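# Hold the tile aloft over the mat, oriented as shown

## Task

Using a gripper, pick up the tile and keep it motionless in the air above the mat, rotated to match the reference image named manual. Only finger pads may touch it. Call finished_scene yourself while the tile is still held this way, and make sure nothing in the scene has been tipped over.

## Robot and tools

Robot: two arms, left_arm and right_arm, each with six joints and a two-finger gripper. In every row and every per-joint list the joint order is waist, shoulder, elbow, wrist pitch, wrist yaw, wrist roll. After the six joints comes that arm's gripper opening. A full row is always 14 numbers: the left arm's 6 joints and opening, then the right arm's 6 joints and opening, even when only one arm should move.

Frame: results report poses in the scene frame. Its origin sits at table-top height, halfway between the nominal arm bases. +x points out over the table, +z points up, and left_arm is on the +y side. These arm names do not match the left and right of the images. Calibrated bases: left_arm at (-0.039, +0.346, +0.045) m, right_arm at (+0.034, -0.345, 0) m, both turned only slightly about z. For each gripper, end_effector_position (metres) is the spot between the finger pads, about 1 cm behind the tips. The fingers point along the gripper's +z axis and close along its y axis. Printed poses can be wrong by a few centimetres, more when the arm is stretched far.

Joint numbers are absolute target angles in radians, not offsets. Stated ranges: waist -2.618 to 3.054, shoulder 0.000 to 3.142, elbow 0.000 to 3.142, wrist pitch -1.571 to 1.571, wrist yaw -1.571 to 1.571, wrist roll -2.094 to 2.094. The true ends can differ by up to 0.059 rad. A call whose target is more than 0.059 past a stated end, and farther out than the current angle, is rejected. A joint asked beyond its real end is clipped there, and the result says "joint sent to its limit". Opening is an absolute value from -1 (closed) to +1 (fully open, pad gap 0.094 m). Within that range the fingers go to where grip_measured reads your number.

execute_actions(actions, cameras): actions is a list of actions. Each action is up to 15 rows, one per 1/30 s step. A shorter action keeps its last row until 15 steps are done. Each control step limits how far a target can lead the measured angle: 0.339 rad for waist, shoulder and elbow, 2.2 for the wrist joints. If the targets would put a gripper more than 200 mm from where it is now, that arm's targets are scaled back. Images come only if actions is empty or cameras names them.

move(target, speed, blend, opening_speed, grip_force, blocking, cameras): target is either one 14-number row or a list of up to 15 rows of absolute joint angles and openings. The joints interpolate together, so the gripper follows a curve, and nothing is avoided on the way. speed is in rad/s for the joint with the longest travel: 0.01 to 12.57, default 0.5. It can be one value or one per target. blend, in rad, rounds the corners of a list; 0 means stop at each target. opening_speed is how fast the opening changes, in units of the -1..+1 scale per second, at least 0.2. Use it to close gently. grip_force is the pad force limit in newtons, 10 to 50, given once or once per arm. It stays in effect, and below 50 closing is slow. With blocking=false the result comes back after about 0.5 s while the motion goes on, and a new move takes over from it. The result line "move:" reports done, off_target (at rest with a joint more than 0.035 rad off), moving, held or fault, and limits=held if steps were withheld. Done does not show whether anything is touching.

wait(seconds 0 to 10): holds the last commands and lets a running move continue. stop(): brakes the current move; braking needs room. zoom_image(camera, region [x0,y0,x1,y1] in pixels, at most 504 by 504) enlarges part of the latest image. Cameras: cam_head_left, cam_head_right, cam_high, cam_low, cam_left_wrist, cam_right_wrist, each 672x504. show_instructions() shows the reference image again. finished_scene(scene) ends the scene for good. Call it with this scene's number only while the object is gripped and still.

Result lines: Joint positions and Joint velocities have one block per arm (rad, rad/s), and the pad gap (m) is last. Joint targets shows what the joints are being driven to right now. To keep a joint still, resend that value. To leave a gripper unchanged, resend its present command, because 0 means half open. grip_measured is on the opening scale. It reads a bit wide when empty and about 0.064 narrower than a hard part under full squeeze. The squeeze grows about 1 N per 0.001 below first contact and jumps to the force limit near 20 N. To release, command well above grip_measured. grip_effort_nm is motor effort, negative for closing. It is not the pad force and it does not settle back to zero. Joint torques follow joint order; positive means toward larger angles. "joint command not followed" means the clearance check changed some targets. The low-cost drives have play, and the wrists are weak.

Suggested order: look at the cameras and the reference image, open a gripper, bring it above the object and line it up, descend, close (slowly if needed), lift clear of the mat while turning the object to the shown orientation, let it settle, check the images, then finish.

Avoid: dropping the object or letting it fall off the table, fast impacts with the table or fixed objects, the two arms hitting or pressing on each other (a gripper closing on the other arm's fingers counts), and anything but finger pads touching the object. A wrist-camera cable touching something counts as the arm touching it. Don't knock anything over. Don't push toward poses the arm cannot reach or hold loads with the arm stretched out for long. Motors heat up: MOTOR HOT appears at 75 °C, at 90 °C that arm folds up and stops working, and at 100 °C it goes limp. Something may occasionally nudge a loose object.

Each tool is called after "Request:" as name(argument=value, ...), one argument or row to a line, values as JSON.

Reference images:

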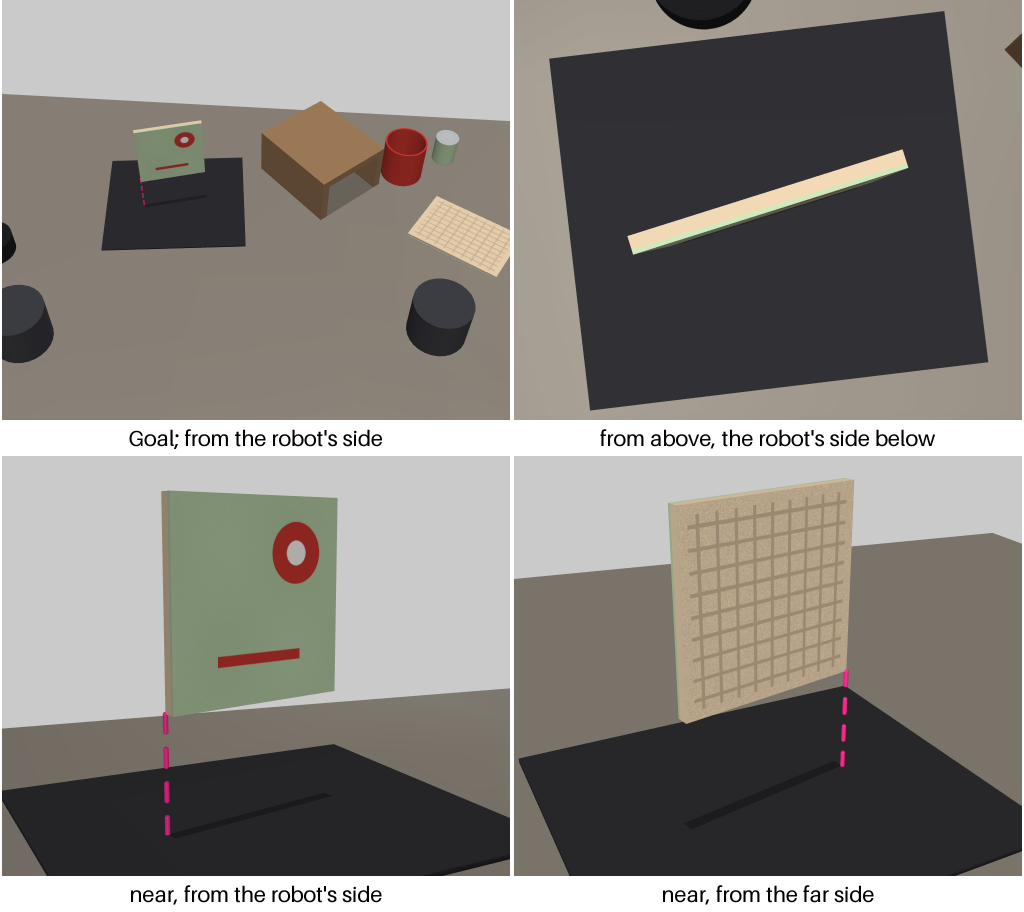

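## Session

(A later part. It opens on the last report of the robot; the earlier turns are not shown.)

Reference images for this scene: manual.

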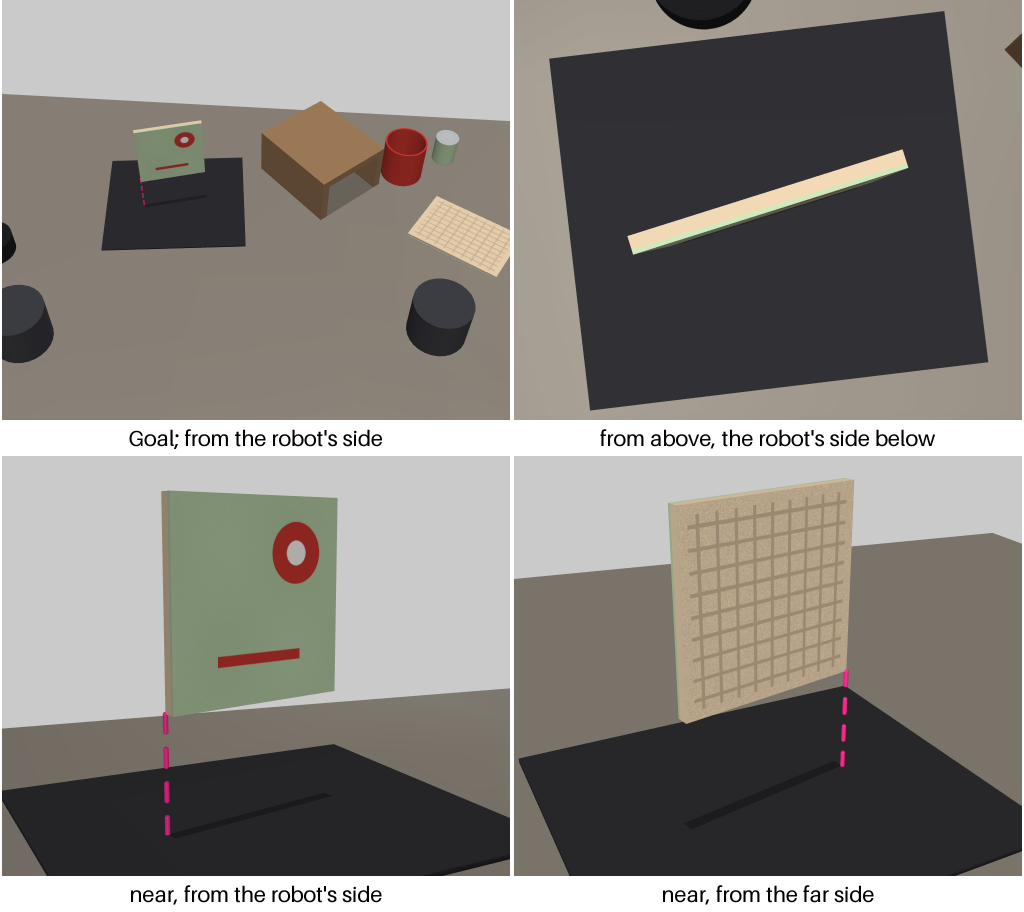

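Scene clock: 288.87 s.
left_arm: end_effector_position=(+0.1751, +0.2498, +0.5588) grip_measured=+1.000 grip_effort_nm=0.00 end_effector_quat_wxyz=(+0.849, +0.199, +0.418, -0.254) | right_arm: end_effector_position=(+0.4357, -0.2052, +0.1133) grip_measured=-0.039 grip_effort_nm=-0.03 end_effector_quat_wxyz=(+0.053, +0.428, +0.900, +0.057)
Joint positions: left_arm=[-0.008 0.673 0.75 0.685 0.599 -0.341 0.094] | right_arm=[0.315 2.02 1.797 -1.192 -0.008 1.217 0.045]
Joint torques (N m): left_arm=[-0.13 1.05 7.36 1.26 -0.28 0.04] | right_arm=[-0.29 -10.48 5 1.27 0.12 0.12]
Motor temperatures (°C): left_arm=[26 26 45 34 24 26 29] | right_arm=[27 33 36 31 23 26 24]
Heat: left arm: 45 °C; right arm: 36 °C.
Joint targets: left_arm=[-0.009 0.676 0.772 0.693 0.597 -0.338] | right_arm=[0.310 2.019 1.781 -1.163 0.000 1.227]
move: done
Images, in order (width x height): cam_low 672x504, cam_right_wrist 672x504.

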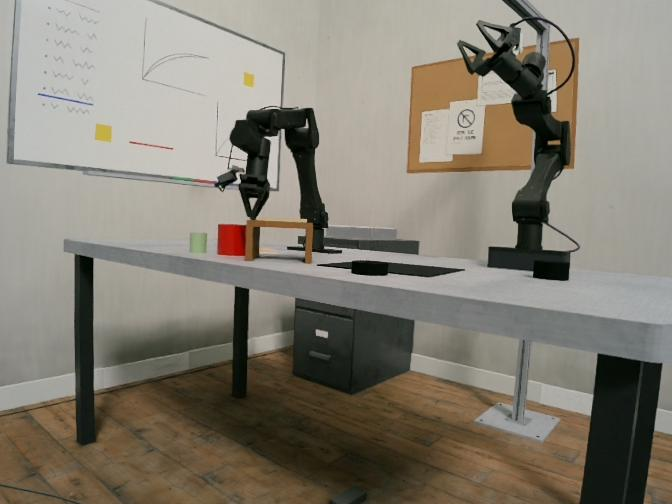

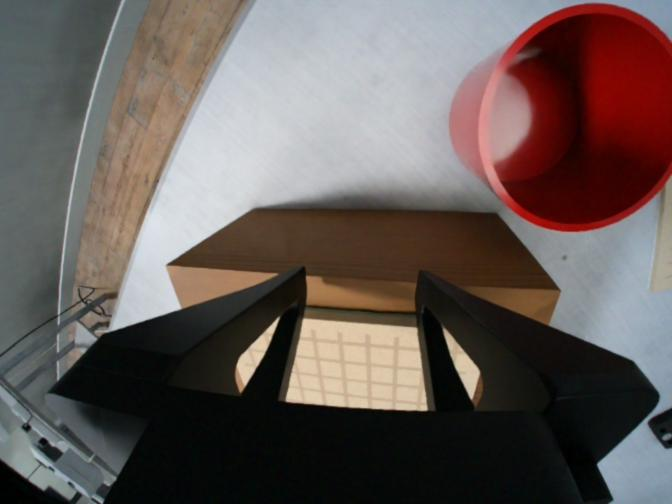

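Request:
move(
  target=[-0.903,1.669,0.333,1.336,-0.037,1.571,0.3,0.435,1.943,1.673,-1.130,0,1.335,-0.04],
  speed=0.6,
  cameras=["all"],
)

Request:
zoom_image(
  camera="cam_low",
  region=[200, 150, 360, 280],
)

Request:
zoom_image(
  camera="cam_left_wrist",
  region=[180, 140, 560, 420],
)

Scene clock: 315.23 s.
left_arm: end_effector_position=(+0.2334, +0.0350, +0.1897) grip_measured=+0.302 grip_effort_nm=-0.08 end_effector_quat_wxyz=(+0.641, +0.678, +0.259, +0.249) | right_arm: end_effector_position=(+0.4160, -0.1775, +0.1135) grip_measured=-0.039 grip_effort_nm=-0.04 end_effector_quat_wxyz=(+0.075, +0.431, +0.897, +0.060)
Joint positions: left_arm=[-0.897 1.67 0.341 1.276 -0.033 1.573 0.061] | right_arm=[0.413 1.952 1.696 -1.126 0.038 1.318 0.045]
Joint torques (N m): left_arm=[-0.35 -4.78 3.79 2.48 -0.15 0.02] | right_arm=[1.68 -10.93 4.44 0.96 -0.29 0.23]
Heat: left arm: 45 °C; right arm: 36 °C.
Joint targets: left_arm=[-0.901 1.679 0.333 1.335 -0.044 1.578] | right_arm=[0.432 1.943 1.673 -1.130 0.008 1.336]
move: off_target (left_arm, right_arm); left_arm: the wrist pitch is farthest, 0.060 rad from its target; right_arm: the wrist yaw is farthest, 0.038 rad from its target

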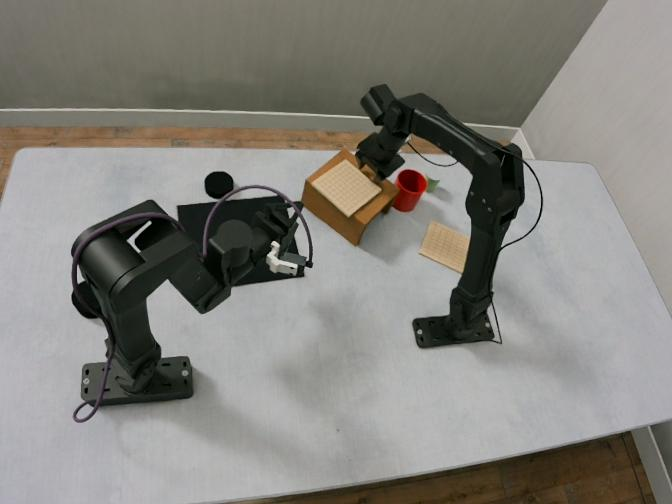

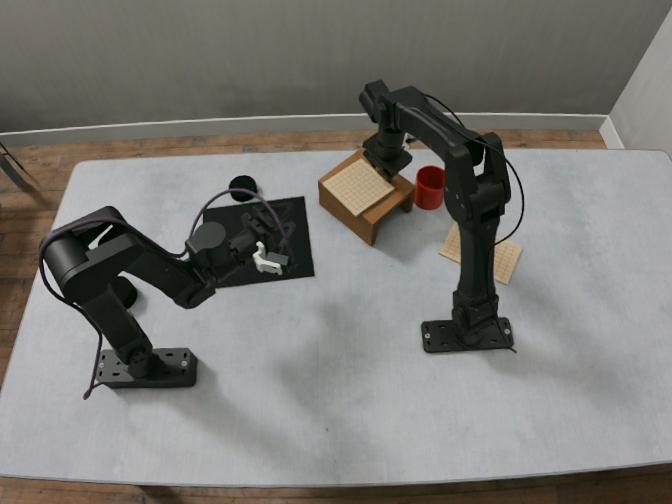

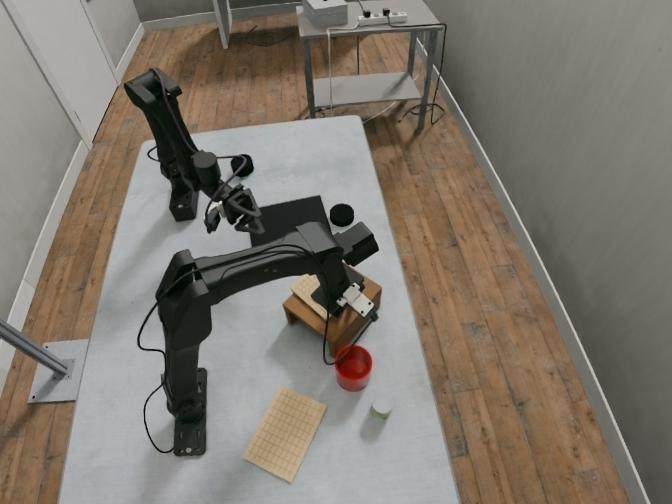

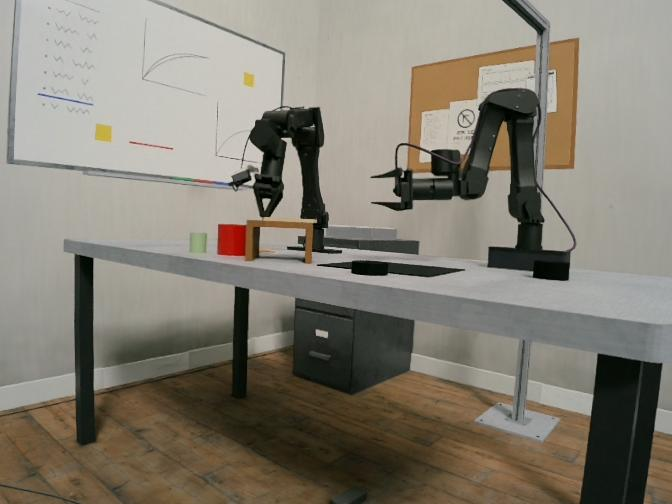

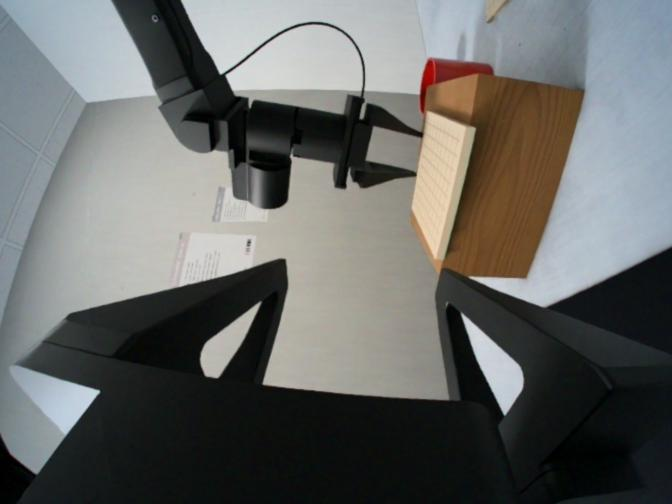

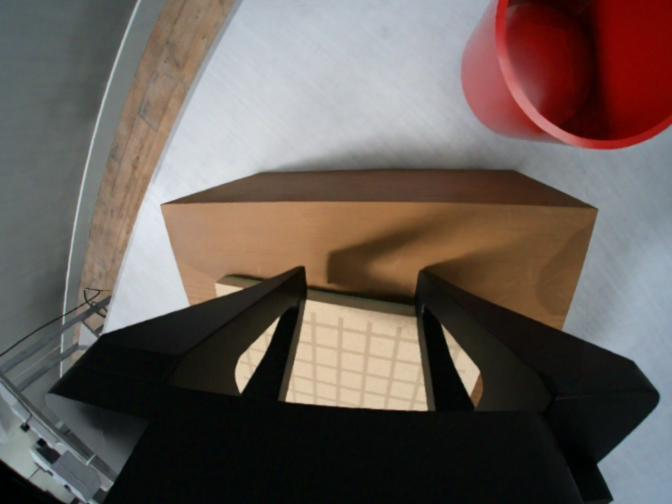

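Scaled by 3.150 from the camera's 672x504 image, which has a finer 960x720 frame.

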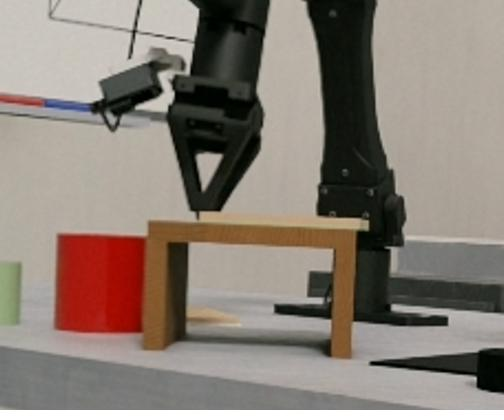

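Scaled by 1.326 from the camera's 672x504 image, which has a finer 960x720 frame.

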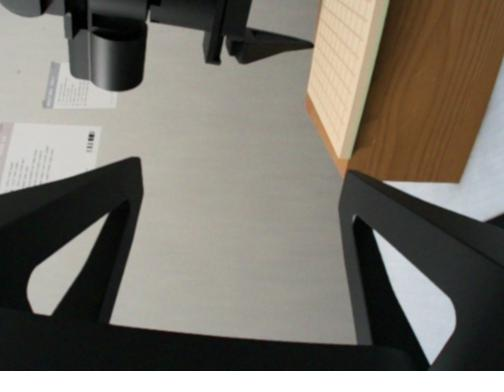

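Request:
move(
  target=[-0.903,1.669,0.333,1.336,-0.037,1.571,0.3,0.5055,1.913,1.633,-1.120,0,1.405,-0.04],
  speed=0.1,
  cameras=["cam_low","cam_left_wrist","cam_right_wrist","cam_head_left","cam_high"],
)

Request:
zoom_image(
  camera="cam_low",
  region=[200, 150, 360, 280],
)

Request:
zoom_image(
  camera="cam_head_left",
  region=[220, 130, 440, 290],
)

Scene clock: 329.27 s.
left_arm: end_effector_position=(+0.2334, +0.0350, +0.1897) grip_measured=+0.302 grip_effort_nm=-0.08 end_effector_quat_wxyz=(+0.641, +0.678, +0.259, +0.249) | right_arm: end_effector_position=(+0.3961, -0.1530, +0.1136) grip_measured=-0.039 grip_effort_nm=-0.03 end_effector_quat_wxyz=(+0.071, +0.428, +0.899, +0.065)
Joint positions: left_arm=[-0.897 1.67 0.341 1.276 -0.033 1.573 0.061] | right_arm=[0.488 1.923 1.656 -1.115 0.04 1.387 0.045]
Joint torques (N m): left_arm=[-0.51 -5.55 3.78 2.51 -0.08 -0.02] | right_arm=[1.52 -10.4 4.46 0.99 -0.38 0.2]
Heat: left arm: 44 °C; right arm: 35 °C.
Joint targets: left_arm=[-0.903 1.669 0.333 1.336 -0.037 1.571] | right_arm=[0.505 1.913 1.633 -1.120 0.000 1.405]
move: off_target (left_arm, right_arm); left_arm: the wrist pitch is farthest, 0.060 rad from its target; right_arm: the wrist yaw is farthest, 0.040 rad from its target
Images, in order (width x height): cam_head_left 672x504, cam_high 672x504, cam_low 672x504, cam_left_wrist 672x504, cam_right_wrist 672x504.

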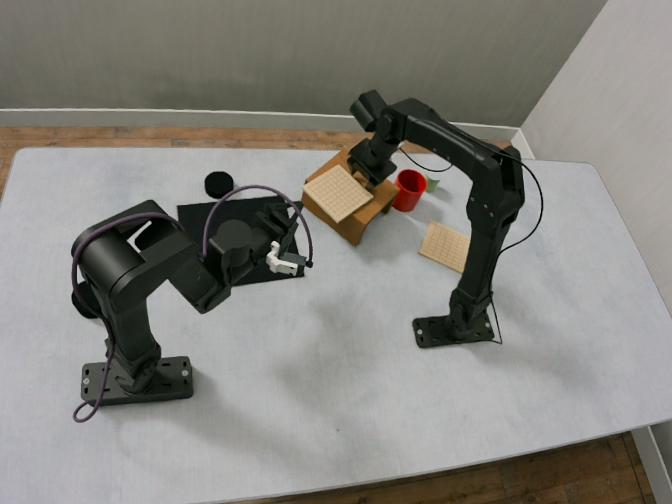

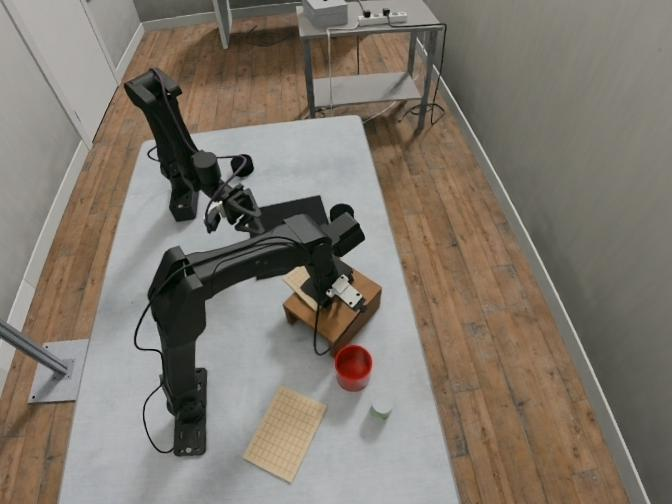

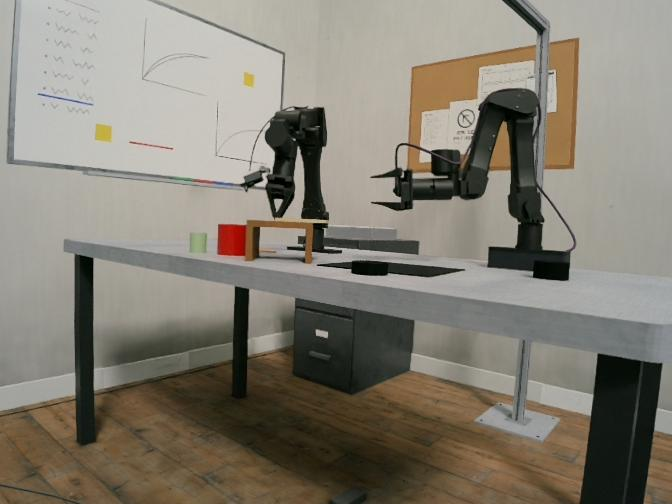

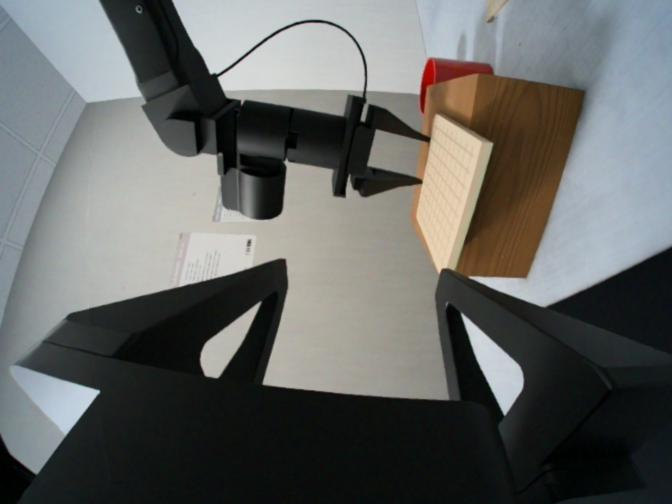

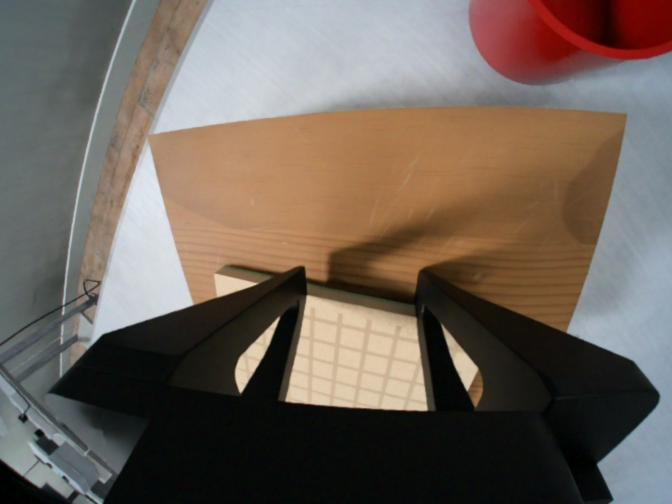

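Scaled by 3.150 from the camera's 672x504 image, which has a finer 960x720 frame.

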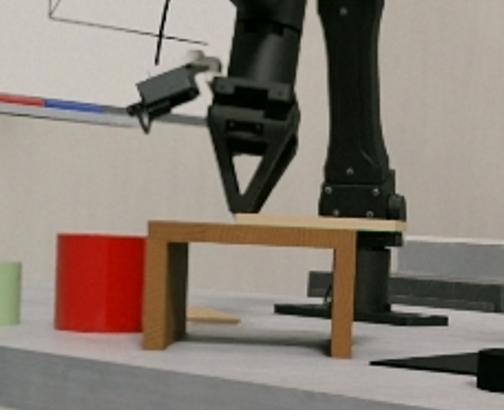

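Scaled by 2.291 from the camera's 672x504 image, which has a finer 960x720 frame.

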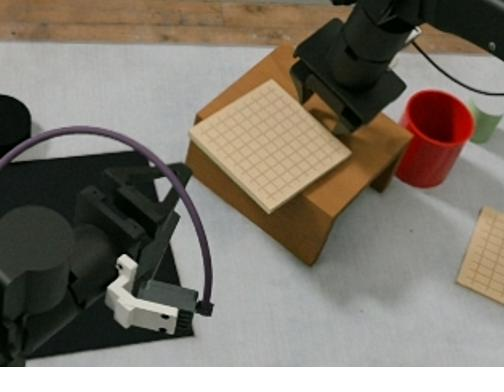

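Request:
move(
  target=[-0.608,2.005,0.630,1.175,0.485,1.571,0.3,0.49,1.913,1.633,-1.120,0.02,1.395,-0.04],
  speed=0.5,
  cameras=["cam_low","cam_left_wrist","cam_head_left","cam_high"],
)

Request:
zoom_image(
  camera="cam_low",
  region=[200, 120, 460, 280],
)

Request:
zoom_image(
  camera="cam_head_left",
  region=[220, 130, 440, 290],
)

Scene clock: 380.80 s.
left_arm: end_effector_position=(+0.3005, +0.0254, +0.1351) grip_measured=+0.302 grip_effort_nm=-0.08 end_effector_quat_wxyz=(+0.634, +0.727, +0.221, +0.141) | right_arm: end_effector_position=(+0.3961, -0.1530, +0.1136) grip_measured=-0.039 grip_effort_nm=-0.03 end_effector_quat_wxyz=(+0.071, +0.428, +0.899, +0.065)
Joint positions: left_arm=[-0.613 1.991 0.606 1.21 0.466 1.573 0.061] | right_arm=[0.488 1.923 1.656 -1.115 0.04 1.387 0.045]
Joint torques (N m): left_arm=[0.17 -6.83 5.78 1.57 0.22 -0.01] | right_arm=[0.14 -10.62 4.33 0.98 -0.15 0.07]
Motor temperatures (°C): left_arm=[26 27 43 40 24 26 28] | right_arm=[27 32 35 29 23 26 24]
Heat: left arm: 43 °C; right arm: 35 °C.
Joint targets: left_arm=[-0.612 2.006 0.630 1.175 0.485 1.571] | right_arm=[0.490 1.913 1.633 -1.120 0.019 1.395]
move: done
Images, in order (width x height): cam_head_left 672x504, cam_high 672x504, cam_low 672x504, cam_left_wrist 672x504.

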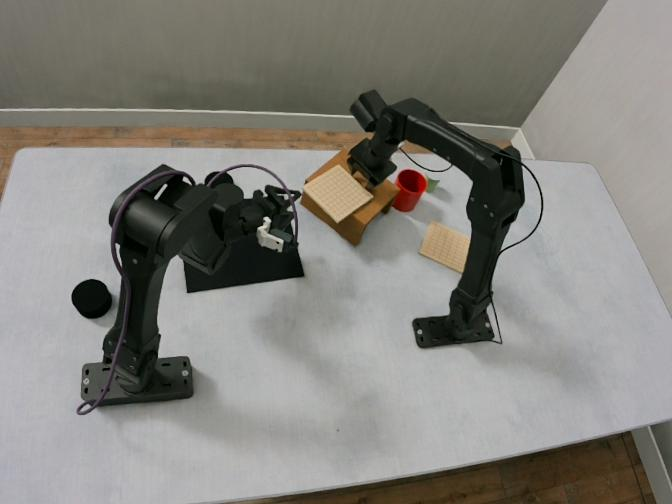

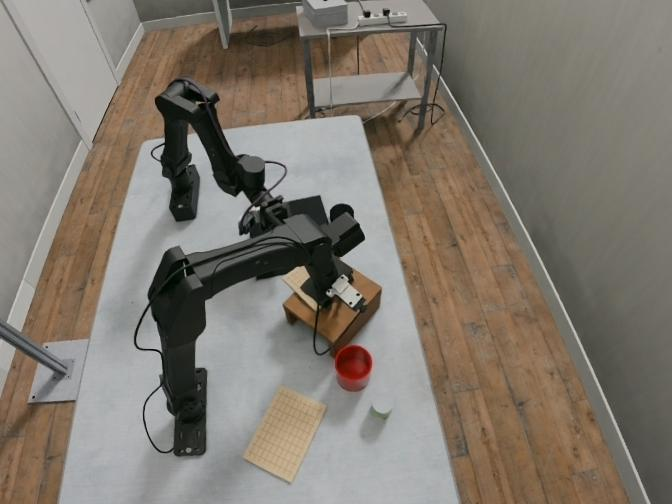

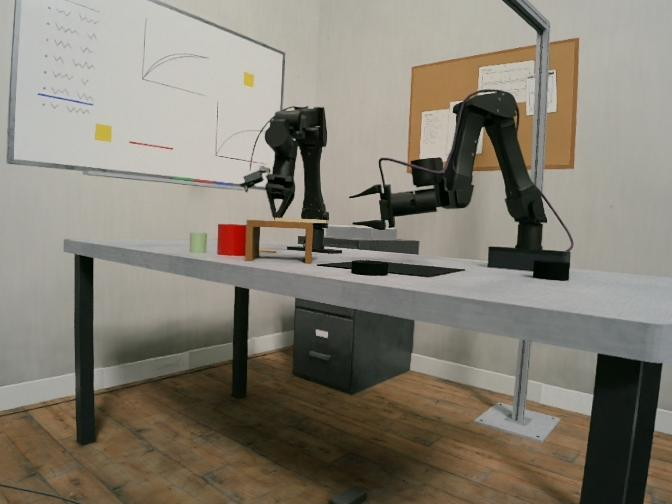

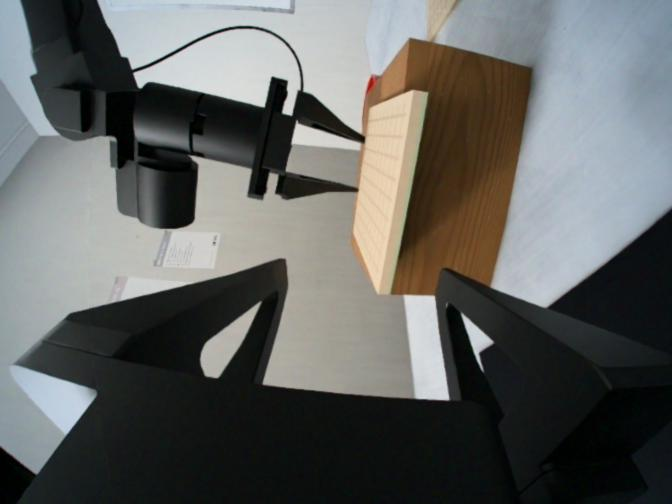

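Scaled by 1.938 from the camera's 672x504 image, which has a finer 960x720 frame.

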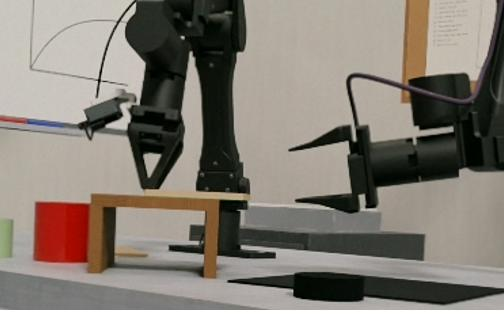

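Scaled by 2.291 from the camera's 672x504 image, which has a finer 960x720 frame.

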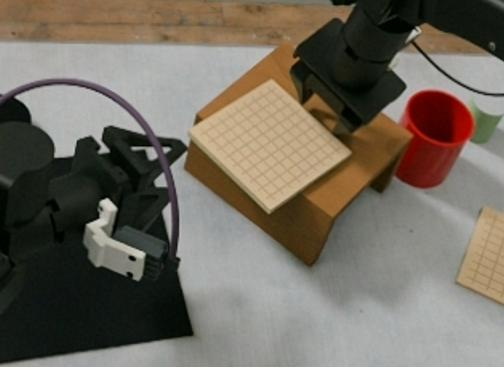

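Request:
move(
  target=[-0.675,2.29,0.80,1.426,0.425,1.571,0.3,0.49,1.913,1.633,-1.120,0.02,1.395,-0.04],
  speed=0.4,
  cameras=["cam_low","cam_left_wrist","cam_head_left","cam_right_wrist"],
)

Request:
zoom_image(
  camera="cam_low",
  region=[200, 150, 400, 280],
)

Request:
zoom_image(
  camera="cam_head_left",
  region=[220, 130, 440, 290],
)

Scene clock: 402.87 s.
left_arm: end_effector_position=(+0.3177, -0.0136, +0.0946) grip_measured=+0.302 grip_effort_nm=-0.08 end_effector_quat_wxyz=(+0.647, +0.721, +0.202, +0.144) | right_arm: end_effector_position=(+0.3961, -0.1530, +0.1136) grip_measured=-0.039 grip_effort_nm=-0.03 end_effector_quat_wxyz=(+0.071, +0.428, +0.899, +0.065)
Joint positions: left_arm=[-0.67 2.273 0.778 1.362 0.434 1.573 0.061] | right_arm=[0.488 1.923 1.656 -1.115 0.04 1.387 0.045]
Joint torques (N m): left_arm=[-0.4 -8.27 5.22 2.5 -0.08 -0.01] | right_arm=[0.09 -10.5 4.41 0.98 -0.17 0.1]
Heat: left arm: 44 °C; right arm: 34 °C.
Joint targets: left_arm=[-0.675 2.290 0.801 1.426 0.425 1.571] | right_arm=[0.490 1.913 1.633 -1.120 0.020 1.395]
move: off_target (left_arm); left_arm: the wrist pitch is farthest, 0.064 rad from its target
Images, in order (width x height): cam_head_left 672x504, cam_low 672x504, cam_left_wrist 672x504, cam_right_wrist 672x504.

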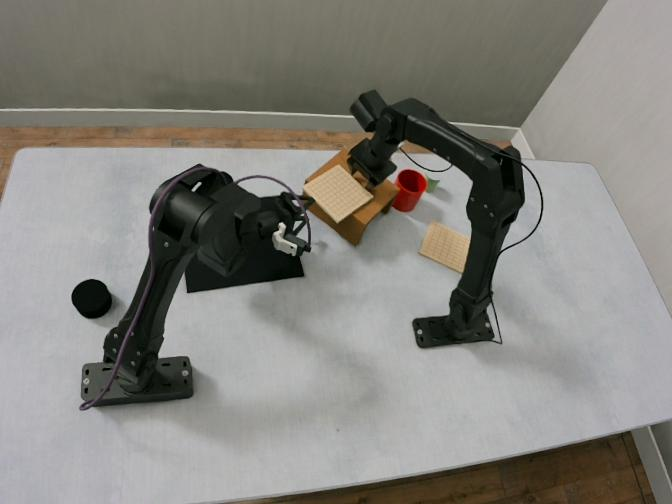

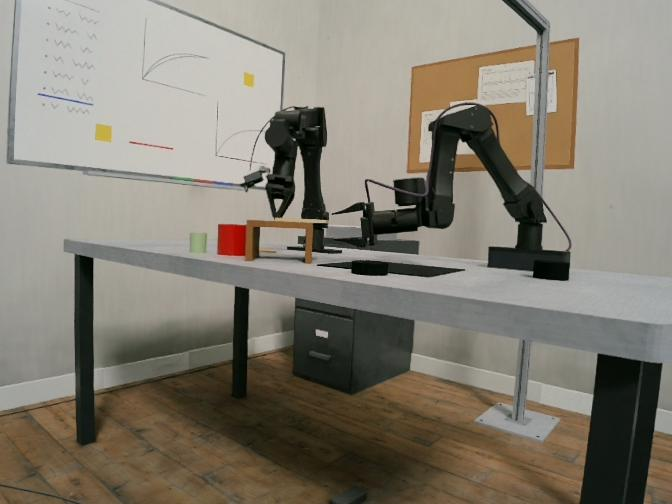

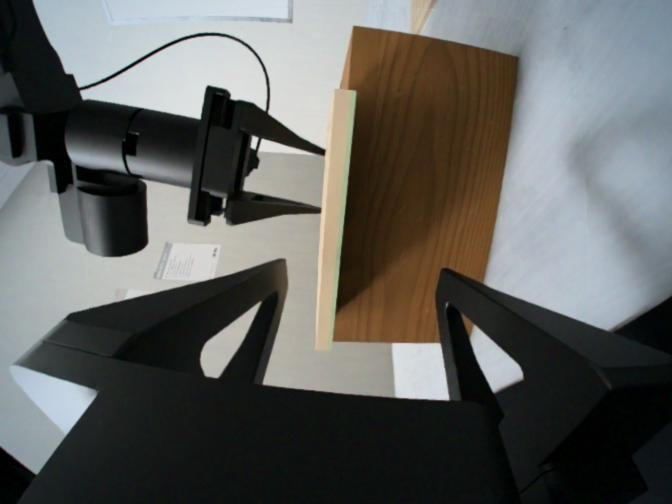

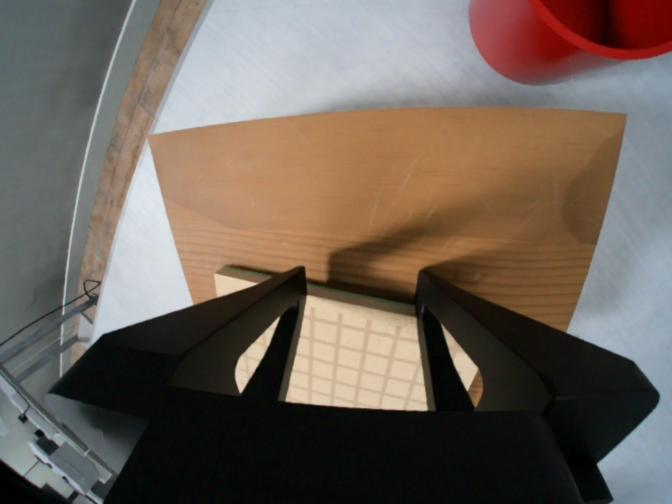

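Scaled by 2.520 from the camera's 672x504 image, which has a finer 960x720 frame.

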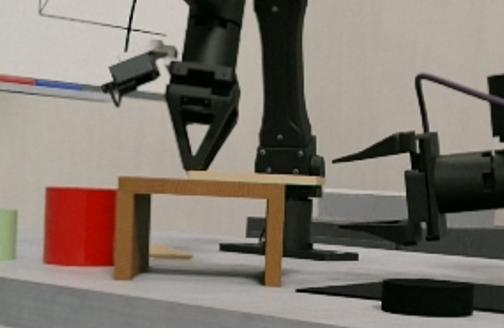

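Scaled by 2.291 from the camera's 672x504 image, which has a finer 960x720 frame.

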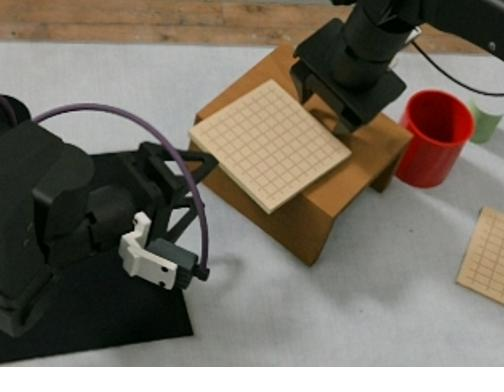

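Request:
move(
  target=[-0.719,2.35,0.952,1.414,0.389,1.571,0.3,0.49,1.913,1.633,-1.120,0.02,1.395,-0.04],
  speed=0.2,
  cameras=["cam_low","cam_left_wrist","cam_head_left","cam_right_wrist"],
)

Request:
zoom_image(
  camera="cam_low",
  region=[200, 150, 400, 280],
)

Request:
zoom_image(
  camera="cam_head_left",
  region=[220, 130, 440, 290],
)

Scene clock: 420.97 s.
left_arm: end_effector_position=(+0.3331, -0.0500, +0.1160) grip_measured=+0.302 grip_effort_nm=-0.08 end_effector_quat_wxyz=(+0.676, +0.697, +0.176, +0.162) | right_arm: end_effector_position=(+0.3961, -0.1530, +0.1136) grip_measured=-0.039 grip_effort_nm=-0.03 end_effector_quat_wxyz=(+0.071, +0.428, +0.899, +0.065)
Joint positions: left_arm=[-0.718 2.328 0.93 1.362 0.4 1.573 0.061] | right_arm=[0.488 1.923 1.656 -1.115 0.04 1.387 0.045]
Joint torques (N m): left_arm=[-0.38 -8.84 5.7 2.37 -0.11 -0.02] | right_arm=[0.06 -10.54 4.51 1 -0.14 0.1]
Heat: left arm: 43 °C; right arm: 34 °C.
Joint targets: left_arm=[-0.722 2.350 0.952 1.414 0.389 1.571] | right_arm=[0.490 1.913 1.633 -1.120 0.020 1.395]
move: off_target (left_arm); left_arm: the wrist pitch is farthest, 0.052 rad from its target
Images, in order (width x height): cam_head_left 672x504, cam_low 672x504, cam_left_wrist 672x504, cam_right_wrist 672x504.

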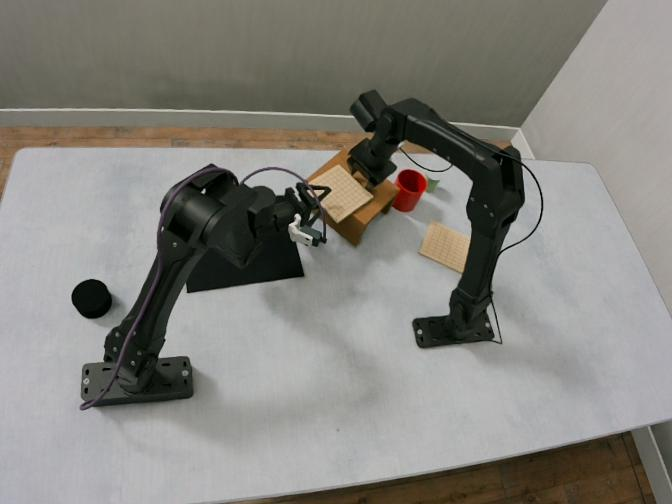

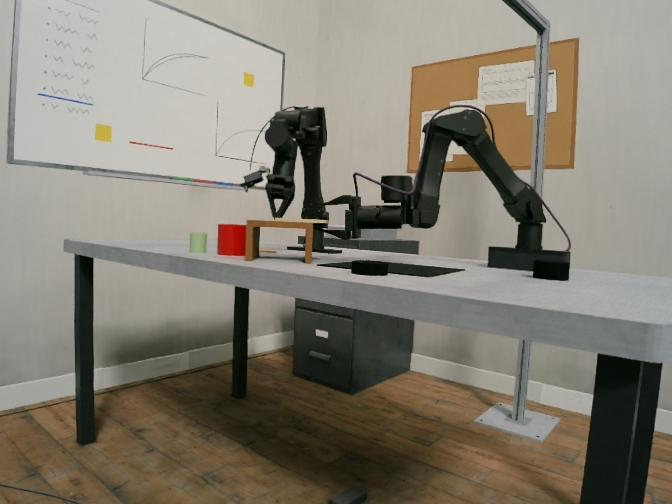

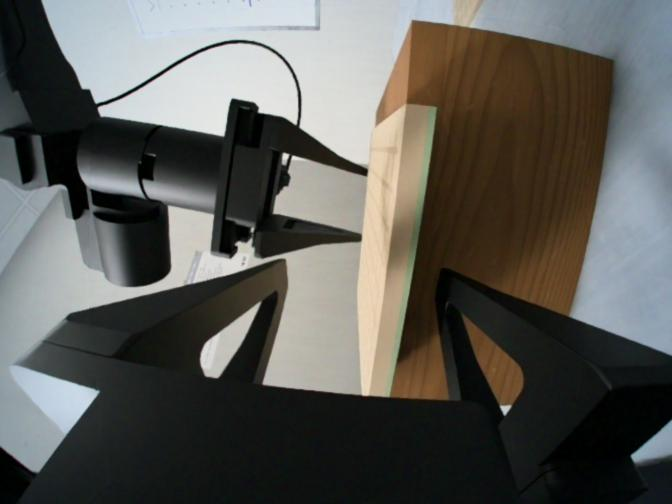

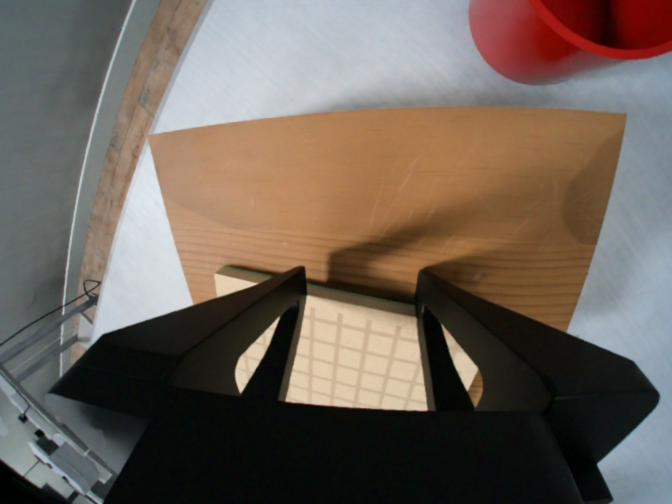

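Scaled by 2.520 from the camera's 672x504 image, which has a finer 960x720 frame.

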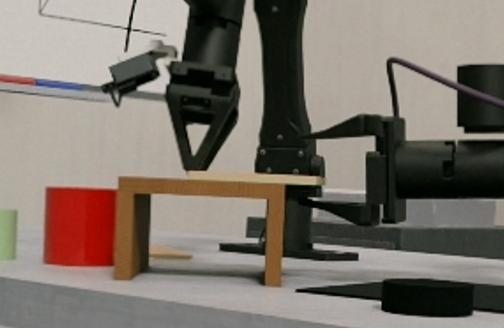

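Scaled by 2.291 from the camera's 672x504 image, which has a finer 960x720 frame.

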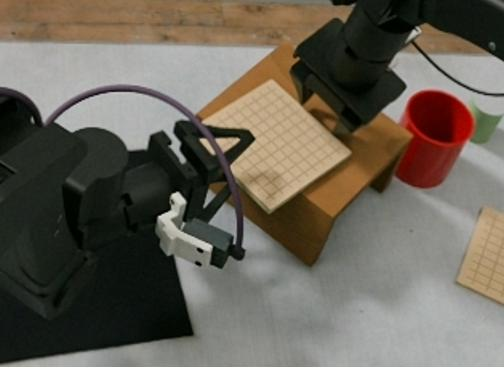

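Request:
move(
  target=[
    [-0.728,2.398,0.992,1.414,0.375,1.571,0.3,0.49,1.913,1.633,-1.120,0.02,1.395,-0.04],
    [-0.728,2.398,0.992,1.414,0.375,1.571,-0.3,0.49,1.913,1.633,-1.120,0.02,1.395,-0.04],
  ],
  speed=0.2,
  opening_speed=0.5,
  cameras=["cam_low","cam_left_wrist","cam_head_left"],
)

Request:
zoom_image(
  camera="cam_low",
  region=[200, 150, 400, 280],
)

Request:
zoom_image(
  camera="cam_head_left",
  region=[220, 130, 440, 290],
)

Scene clock: 446.37 s.
left_arm: end_effector_position=(+0.3406, -0.0521, +0.1019) grip_measured=-0.298 grip_effort_nm=-0.07 end_effector_quat_wxyz=(+0.671, +0.700, +0.184, +0.164) | right_arm: end_effector_position=(+0.3961, -0.1530, +0.1136) grip_measured=-0.039 grip_effort_nm=-0.03 end_effector_quat_wxyz=(+0.071, +0.428, +0.899, +0.065)
Joint positions: left_arm=[-0.716 2.379 0.967 1.362 0.386 1.573 0.033] | right_arm=[0.488 1.923 1.656 -1.115 0.04 1.387 0.045]
Joint torques (N m): left_arm=[-0.61 -9.11 5.7 2.39 -0.11 -0.02] | right_arm=[0.08 -10.73 4.52 0.97 -0.17 0.1]
Heat: left arm: 43 °C; right arm: 34 °C.
Joint targets: left_arm=[-0.723 2.399 0.991 1.414 0.376 1.571] | right_arm=[0.490 1.913 1.633 -1.120 0.020 1.395]
move: off_target (left_arm); target 2's new numbers were sent with left_arm's wrist pitch 0.052 rad from that target; left_arm: the wrist pitch is farthest, 0.052 rad from its target
Images, in order (width x height): cam_head_left 672x504, cam_low 672x504, cam_left_wrist 672x504.

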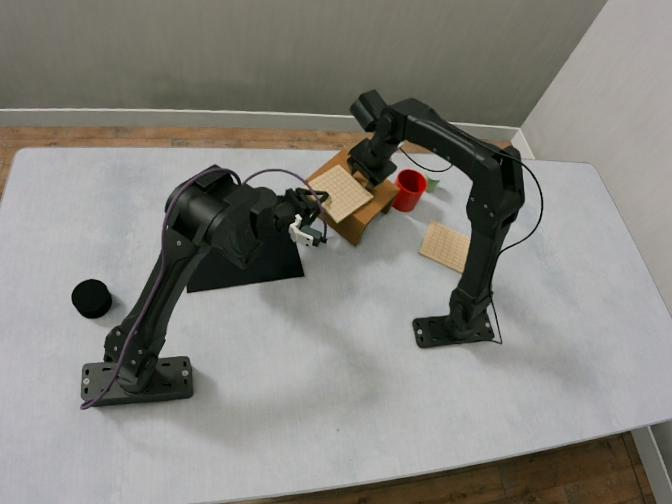

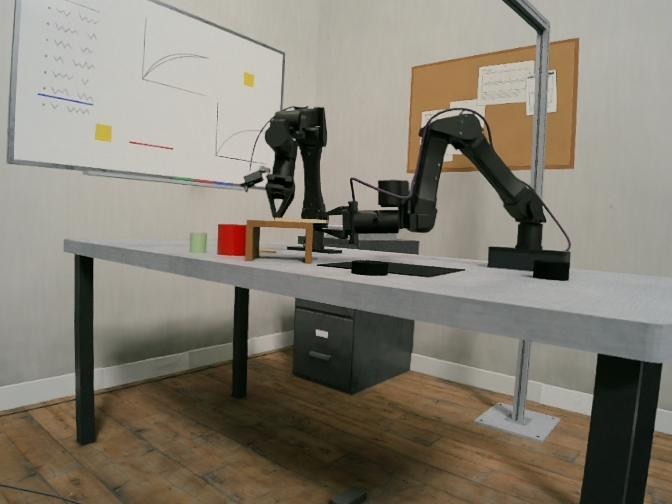

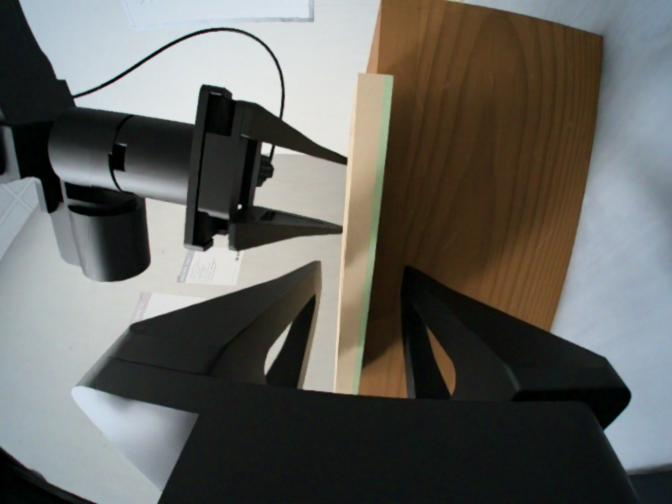

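Scaled by 2.520 from the camera's 672x504 image, which has a finer 960x720 frame.

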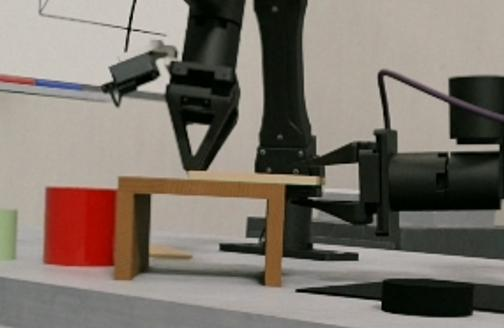

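Scaled by 2.291 from the camera's 672x504 image, which has a finer 960x720 frame.

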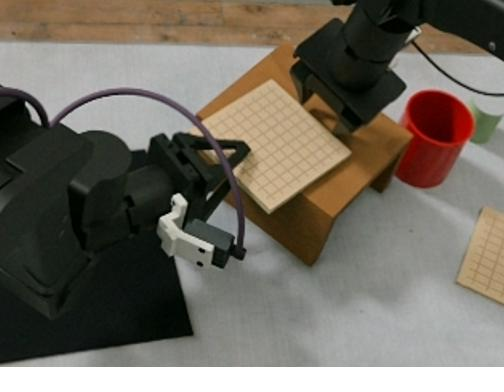

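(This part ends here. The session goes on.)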